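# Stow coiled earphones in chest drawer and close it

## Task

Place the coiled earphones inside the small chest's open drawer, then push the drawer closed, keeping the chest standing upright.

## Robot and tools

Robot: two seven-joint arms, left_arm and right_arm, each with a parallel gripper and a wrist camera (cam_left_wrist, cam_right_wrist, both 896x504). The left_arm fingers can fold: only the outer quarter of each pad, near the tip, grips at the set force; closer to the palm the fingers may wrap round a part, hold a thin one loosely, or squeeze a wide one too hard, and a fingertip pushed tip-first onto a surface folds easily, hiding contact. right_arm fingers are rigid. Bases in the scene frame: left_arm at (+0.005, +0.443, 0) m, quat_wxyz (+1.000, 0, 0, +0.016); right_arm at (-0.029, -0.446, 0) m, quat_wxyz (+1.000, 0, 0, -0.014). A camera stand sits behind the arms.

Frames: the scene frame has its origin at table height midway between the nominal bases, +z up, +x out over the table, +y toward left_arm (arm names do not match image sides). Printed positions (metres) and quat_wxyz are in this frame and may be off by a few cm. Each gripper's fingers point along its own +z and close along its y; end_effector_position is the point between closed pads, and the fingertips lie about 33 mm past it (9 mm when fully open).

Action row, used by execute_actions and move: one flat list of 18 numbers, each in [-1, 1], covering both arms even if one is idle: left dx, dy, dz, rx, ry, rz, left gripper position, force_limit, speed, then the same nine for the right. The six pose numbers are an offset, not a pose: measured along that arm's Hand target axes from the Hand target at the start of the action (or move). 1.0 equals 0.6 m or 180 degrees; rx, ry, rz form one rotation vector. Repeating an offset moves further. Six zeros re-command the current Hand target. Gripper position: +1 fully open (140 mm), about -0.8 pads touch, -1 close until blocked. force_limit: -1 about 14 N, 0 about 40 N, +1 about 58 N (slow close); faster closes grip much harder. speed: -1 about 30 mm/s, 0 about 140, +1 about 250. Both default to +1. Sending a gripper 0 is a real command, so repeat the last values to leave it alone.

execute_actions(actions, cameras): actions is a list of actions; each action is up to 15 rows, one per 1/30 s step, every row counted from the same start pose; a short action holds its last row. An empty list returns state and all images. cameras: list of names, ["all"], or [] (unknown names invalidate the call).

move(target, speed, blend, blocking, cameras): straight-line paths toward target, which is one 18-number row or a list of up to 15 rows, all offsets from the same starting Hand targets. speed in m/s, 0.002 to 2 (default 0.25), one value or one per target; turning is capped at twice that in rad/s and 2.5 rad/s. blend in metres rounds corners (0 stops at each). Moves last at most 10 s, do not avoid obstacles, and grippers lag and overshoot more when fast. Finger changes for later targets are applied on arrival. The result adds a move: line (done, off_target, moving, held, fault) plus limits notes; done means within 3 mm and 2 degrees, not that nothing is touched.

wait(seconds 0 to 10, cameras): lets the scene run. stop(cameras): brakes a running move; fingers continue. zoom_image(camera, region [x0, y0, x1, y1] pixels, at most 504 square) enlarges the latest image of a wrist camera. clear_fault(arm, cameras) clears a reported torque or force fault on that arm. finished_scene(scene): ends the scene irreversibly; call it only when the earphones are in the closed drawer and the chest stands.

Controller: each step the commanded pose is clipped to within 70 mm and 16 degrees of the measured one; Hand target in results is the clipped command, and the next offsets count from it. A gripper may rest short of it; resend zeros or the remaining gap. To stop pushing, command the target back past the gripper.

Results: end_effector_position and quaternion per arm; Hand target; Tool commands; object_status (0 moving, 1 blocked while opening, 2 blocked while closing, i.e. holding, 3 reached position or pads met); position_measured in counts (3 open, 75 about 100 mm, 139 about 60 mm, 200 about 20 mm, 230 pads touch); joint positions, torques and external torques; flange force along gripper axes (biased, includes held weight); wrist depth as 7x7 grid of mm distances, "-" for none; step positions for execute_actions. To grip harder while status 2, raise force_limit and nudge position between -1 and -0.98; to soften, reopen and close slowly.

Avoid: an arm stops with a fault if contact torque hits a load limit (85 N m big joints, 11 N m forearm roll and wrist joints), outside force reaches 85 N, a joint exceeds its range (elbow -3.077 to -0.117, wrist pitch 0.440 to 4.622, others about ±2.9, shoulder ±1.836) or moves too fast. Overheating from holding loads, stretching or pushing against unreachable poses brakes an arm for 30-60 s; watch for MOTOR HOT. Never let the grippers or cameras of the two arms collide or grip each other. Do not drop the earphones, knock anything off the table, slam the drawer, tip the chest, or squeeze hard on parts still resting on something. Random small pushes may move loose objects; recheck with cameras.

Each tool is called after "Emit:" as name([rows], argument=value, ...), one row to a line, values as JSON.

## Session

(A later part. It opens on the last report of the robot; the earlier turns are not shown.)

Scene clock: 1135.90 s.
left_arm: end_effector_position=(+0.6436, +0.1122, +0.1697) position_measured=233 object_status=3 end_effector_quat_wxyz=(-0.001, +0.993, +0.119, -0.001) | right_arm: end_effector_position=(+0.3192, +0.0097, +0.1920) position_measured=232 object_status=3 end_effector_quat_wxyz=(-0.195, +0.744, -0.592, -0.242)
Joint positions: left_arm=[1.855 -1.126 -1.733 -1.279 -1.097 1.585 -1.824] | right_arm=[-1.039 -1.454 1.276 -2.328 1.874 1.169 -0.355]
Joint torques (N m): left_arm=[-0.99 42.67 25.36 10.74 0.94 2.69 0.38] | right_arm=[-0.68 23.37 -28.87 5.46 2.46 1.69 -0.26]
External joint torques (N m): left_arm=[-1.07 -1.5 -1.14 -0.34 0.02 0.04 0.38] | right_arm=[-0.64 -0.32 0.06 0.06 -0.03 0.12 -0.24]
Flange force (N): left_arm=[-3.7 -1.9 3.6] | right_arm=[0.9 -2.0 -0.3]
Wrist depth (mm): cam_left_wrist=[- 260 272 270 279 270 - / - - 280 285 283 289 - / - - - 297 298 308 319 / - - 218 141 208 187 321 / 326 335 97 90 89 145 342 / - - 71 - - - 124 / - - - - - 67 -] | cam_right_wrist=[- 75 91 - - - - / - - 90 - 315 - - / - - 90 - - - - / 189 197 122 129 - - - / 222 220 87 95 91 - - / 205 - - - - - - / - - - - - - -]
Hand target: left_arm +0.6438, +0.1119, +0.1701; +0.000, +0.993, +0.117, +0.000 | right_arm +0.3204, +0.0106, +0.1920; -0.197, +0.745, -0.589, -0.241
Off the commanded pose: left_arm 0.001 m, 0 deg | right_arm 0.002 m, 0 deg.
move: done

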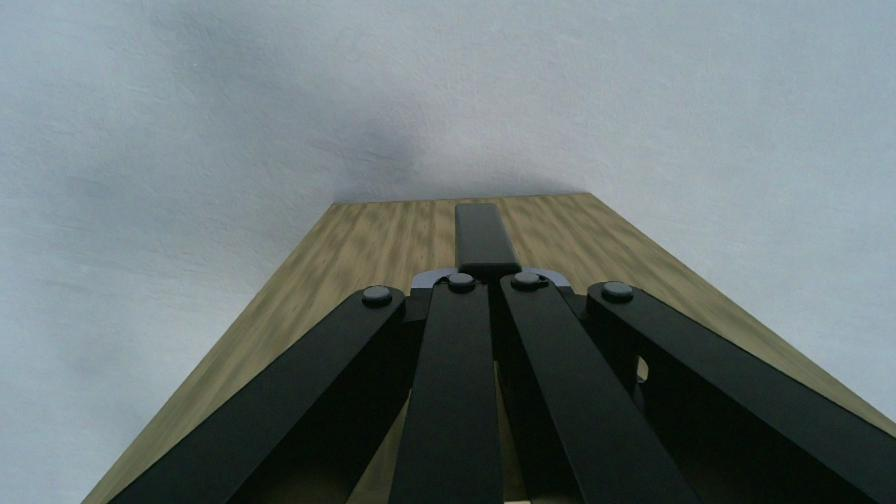

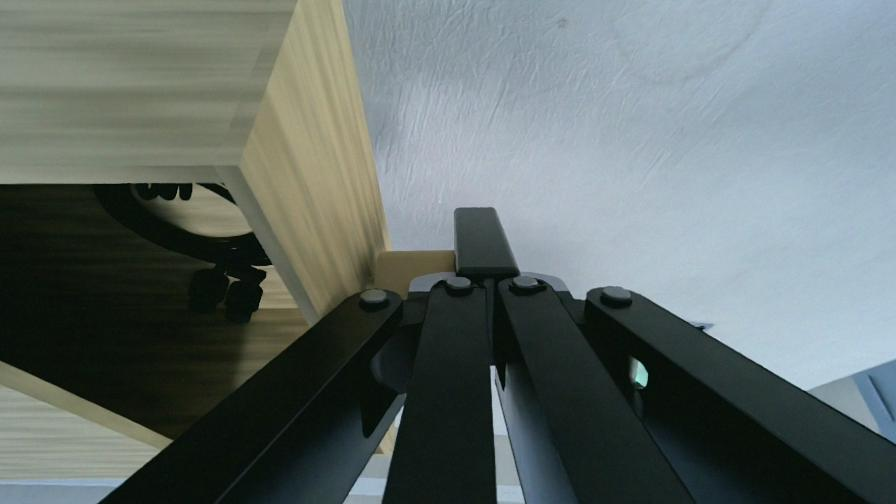

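Emit:
move(target=[0,0,0,0,0,0,-1,-1,0,0,-0.09,0,0,0,0,-1,-1,-0.3], speed=0.06, cameras=["all"])

Scene clock: 1154.50 s.
left_arm: end_effector_position=(+0.6436, +0.1122, +0.1697) position_measured=233 object_status=3 end_effector_quat_wxyz=(-0.001, +0.993, +0.119, -0.001) | right_arm: end_effector_position=(+0.3713, +0.0217, +0.1919) position_measured=232 object_status=3 end_effector_quat_wxyz=(-0.194, +0.746, -0.589, -0.241)
Joint positions: left_arm=[1.855 -1.126 -1.733 -1.279 -1.097 1.585 -1.824] | right_arm=[-1.199 -1.432 1.319 -2.163 1.907 1.174 -0.356]
Joint torques (N m): left_arm=[-1.08 42.67 25.39 10.71 0.93 2.69 0.37] | right_arm=[-0.78 27.44 -30.82 4.47 2.66 1.85 0.01]
External joint torques (N m): left_arm=[-0.96 -1.28 -0.91 -0.42 0.03 0.06 0.37] | right_arm=[-0.86 0.14 -0.43 -0.31 0.17 0.28 0.03]
Flange force (N): left_arm=[-4.1 -2.5 3.3] | right_arm=[0.5 -1.4 -0.8]
Wrist depth (mm): cam_left_wrist=[263 - 267 268 270 - 274 / 279 - - 291 287 283 - / - 297 287 296 - - - / 315 313 220 142 207 315 - / - - 97 90 89 145 344 / - - 71 - - - 113 / - - - - - 67 -] | cam_right_wrist=[- 78 88 215 - - - / - - 88 - 310 - - / - - 88 - - - - / - - 122 130 - - - / - 74 87 95 92 607 - / 110 94 - - - - - / - - - - - - -]
Hand target: left_arm +0.6438, +0.1119, +0.1701; +0.000, +0.993, +0.117, +0.000 | right_arm +0.3730, +0.0229, +0.1925; -0.197, +0.745, -0.589, -0.241
Off the commanded pose: left_arm 0.001 m, 0 deg | right_arm 0.002 m, 0 deg.
move: done

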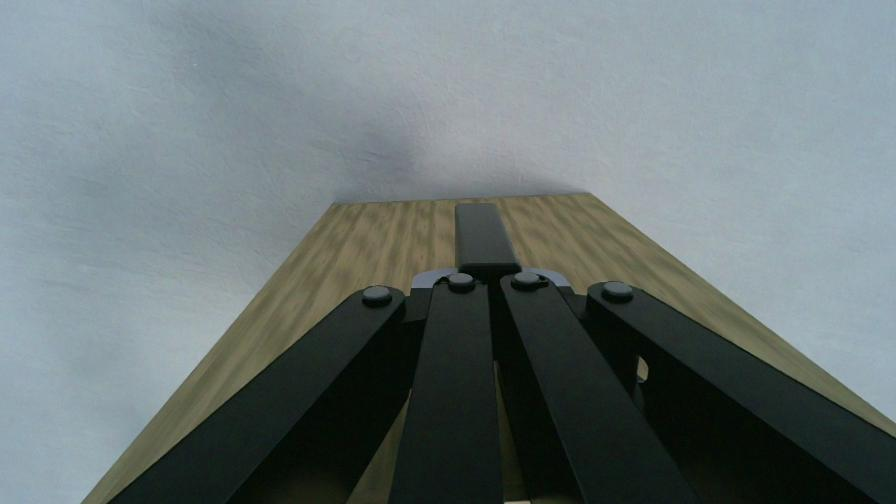

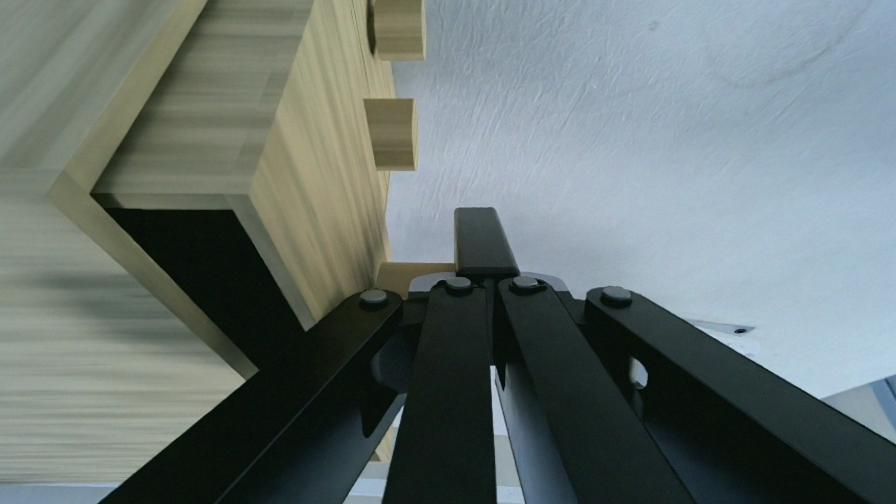

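Emit:
move([
  [0,0,0,0,0,0,-1,-1,0,-0.010,0,-0.017,0,0,0,-1,-1,-0.3],
  [0,0,0,0,0,0,-1,-1,0,-0.010,-0.035,-0.017,0,0,0,-1,-1,-0.3],
], speed=0.04, blend=[0.004,0], cameras=["cam_right_wrist"])

Scene clock: 1178.80 s.
left_arm: end_effector_position=(+0.6436, +0.1122, +0.1697) position_measured=233 object_status=3 end_effector_quat_wxyz=(-0.001, +0.993, +0.119, -0.001) | right_arm: end_effector_position=(+0.3893, +0.0264, +0.2041) position_measured=232 object_status=3 end_effector_quat_wxyz=(-0.193, +0.748, -0.586, -0.243)
Joint positions: left_arm=[1.855 -1.126 -1.733 -1.279 -1.097 1.585 -1.824] | right_arm=[-1.261 -1.412 1.315 -2.086 1.902 1.163 -0.346]
Joint velocities: left_arm=[within noise] | right_arm=[-0.003 0.001 -0.001 0.004 0.001 -0.001 0.003]
Joint torques (N m): left_arm=[-1.06 42.67 25.43 10.72 0.95 2.71 0.39] | right_arm=[-2.2 28.64 -30.7 4.78 2.94 3.13 0.09]
External joint torques (N m): left_arm=[-1.05 -1.19 -0.84 -0.31 0.04 0.07 0.39] | right_arm=[-2.27 -0.29 0 -0.11 0.43 1.55 0.11]
Flange force (N): left_arm=[-4.1 -2.4 3.1] | right_arm=[0.9 -6.9 1.2]
Wrist depth (mm): cam_left_wrist=[269 258 261 268 274 272 - / - 281 279 278 286 287 286 / - 301 292 297 273 301 - / - - 212 142 204 317 - / - - 97 90 89 143 - / 356 - 72 - - - 112 / - - - - - 67 -] | cam_right_wrist=[- 67 102 223 - - - / - - 101 180 - - - / - 65 88 191 - - - / - 76 85 133 - - - / 104 98 93 95 91 - - / 138 119 - - - - - / - - - - - - -]
Hand target: left_arm +0.6438, +0.1119, +0.1701; +0.000, +0.993, +0.117, +0.000 | right_arm +0.3936, +0.0265, +0.2045; -0.197, +0.745, -0.589, -0.241
Off the commanded pose: left_arm 0.001 m, 0 deg | right_arm 0.004 m, 1 deg.
move: off_target (right_arm)
Images, in order (width x height): cam_right_wrist 896x504.

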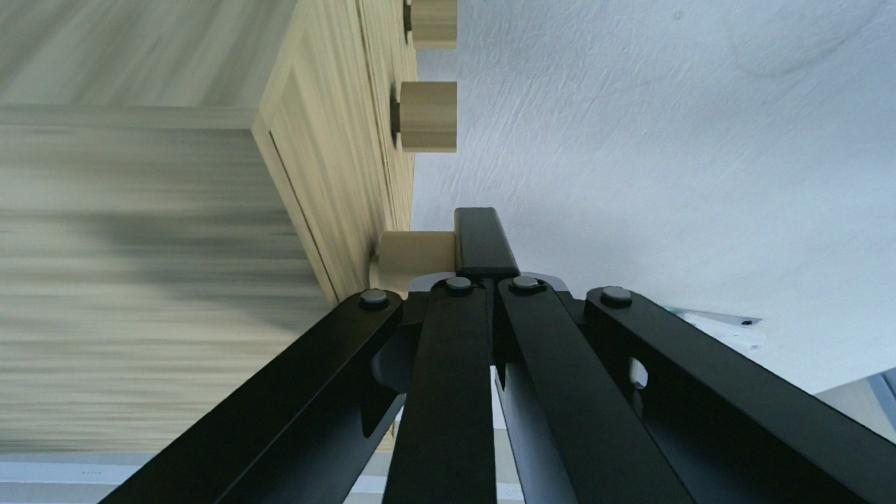

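Emit:
zoom_image(camera="cam_right_wrist", region=[230, 80, 480, 330])

Scaled by 2.016 from the camera's 896x504 image, which has a finer 1280x720 frame.

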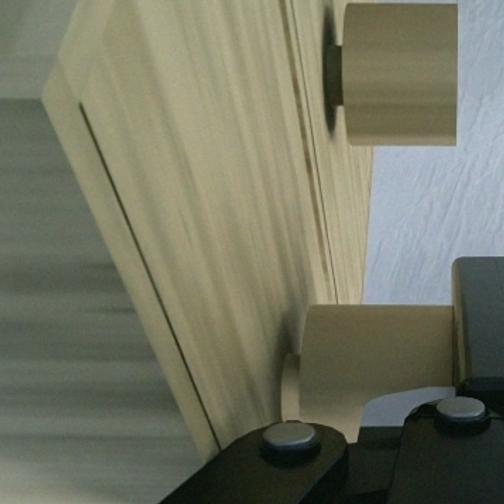

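Emit:
move([
  [0.07,0,0,0,0,0,-1,-1,0,0,0.03,0,0,0,0,-1,-1,-0.3],
  [0.07,0,-0.25,0,0,0,-1,-1,0,0,0.15,0,0,0,0,-1,-1,-0.3],
], speed=[0.06,0.2], blend=[0.008,0], cameras=["all"])

Scene clock: 1199.30 s.
left_arm: end_effector_position=(+0.6844, +0.1211, +0.3191) position_measured=233 object_status=3 end_effector_quat_wxyz=(+0.011, +0.993, +0.114, +0.017) | right_arm: end_effector_position=(+0.3073, +0.0070, +0.2042) position_measured=232 object_status=3 end_effector_quat_wxyz=(-0.198, +0.744, -0.590, -0.241)
Joint positions: left_arm=[2.348 -1.046 -1.846 -0.504 -1.085 1.278 -2.049] | right_arm=[-1.007 -1.465 1.238 -2.359 1.862 1.149 -0.347]
Joint velocities: left_arm=[0 -0.001 0 -0.001 0 0 -0.005] | right_arm=[within noise]
Joint torques (N m): left_arm=[0.04 50.61 12.01 9.73 1.21 2.38 -0.15] | right_arm=[0.4 22.43 -29.66 4.62 2.09 1.33 -0.16]
External joint torques (N m): left_arm=[0.11 -2.05 -0.67 0.4 0.37 -0.36 -0.15] | right_arm=[0.34 -0.59 -1.28 -1.15 -0.44 -0.25 -0.14]
Flange force (N): left_arm=[0.0 0.0 0.0] | right_arm=[1.0 6.1 -3.0]
Wrist depth (mm): cam_left_wrist=[399 407 415 415 - 423 431 / 409 421 429 - 417 433 437 / - 442 - - 491 - - / - 466 458 141 336 483 - / - 497 - 90 89 507 526 / 532 - 71 - - - - / - - - - - 67 -] | cam_right_wrist=[139 192 249 - - - - / 144 179 322 - - - - / 138 195 377 - - - - / 138 148 - 120 - - - / 139 182 87 95 92 - - / 154 - - - - - - / - - - - - - -]
Hand target: left_arm +0.6847, +0.1215, +0.3201; +0.000, +0.993, +0.117, +0.000 | right_arm +0.3060, +0.0060, +0.2037; -0.197, +0.745, -0.589, -0.241
Off the commanded pose: left_arm 0.001 m, 2 deg | right_arm 0.002 m, 0 deg.
elbow stopped short (left arm): the move would have taken joint 4 (elbow) straighter than the controller allows.
move: done

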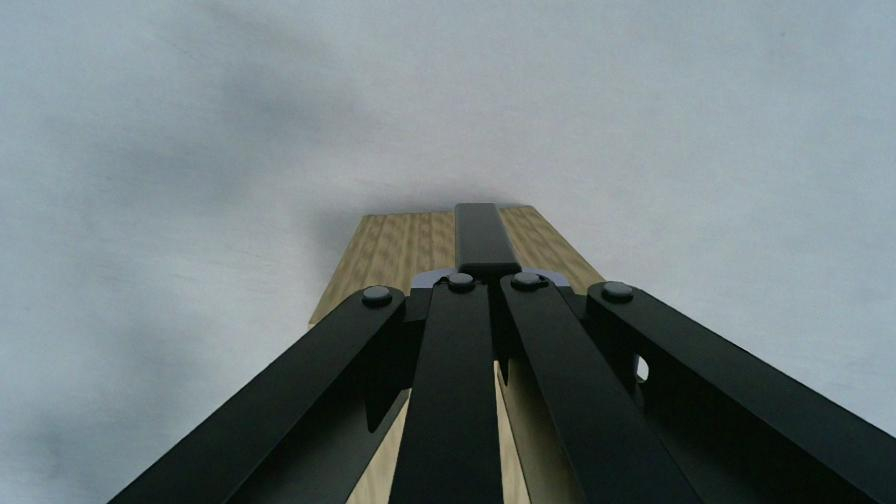

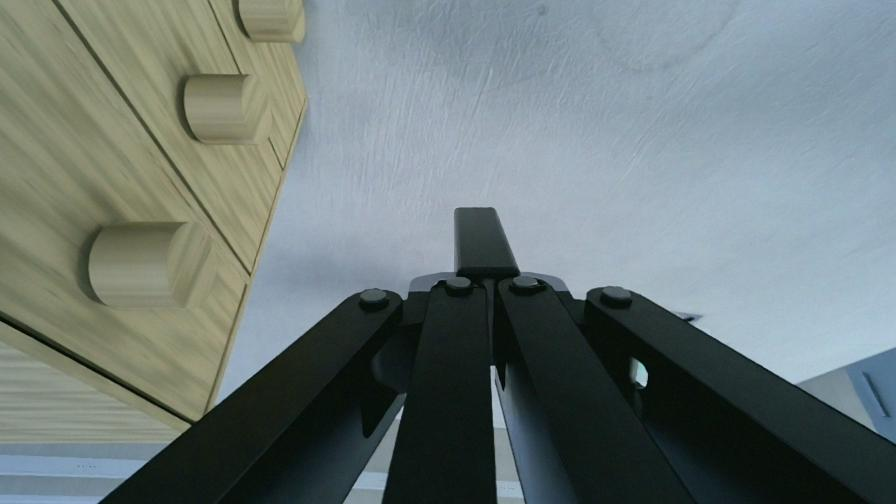

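Emit:
finished_scene(scene=1)

The scene is finished: the task was done.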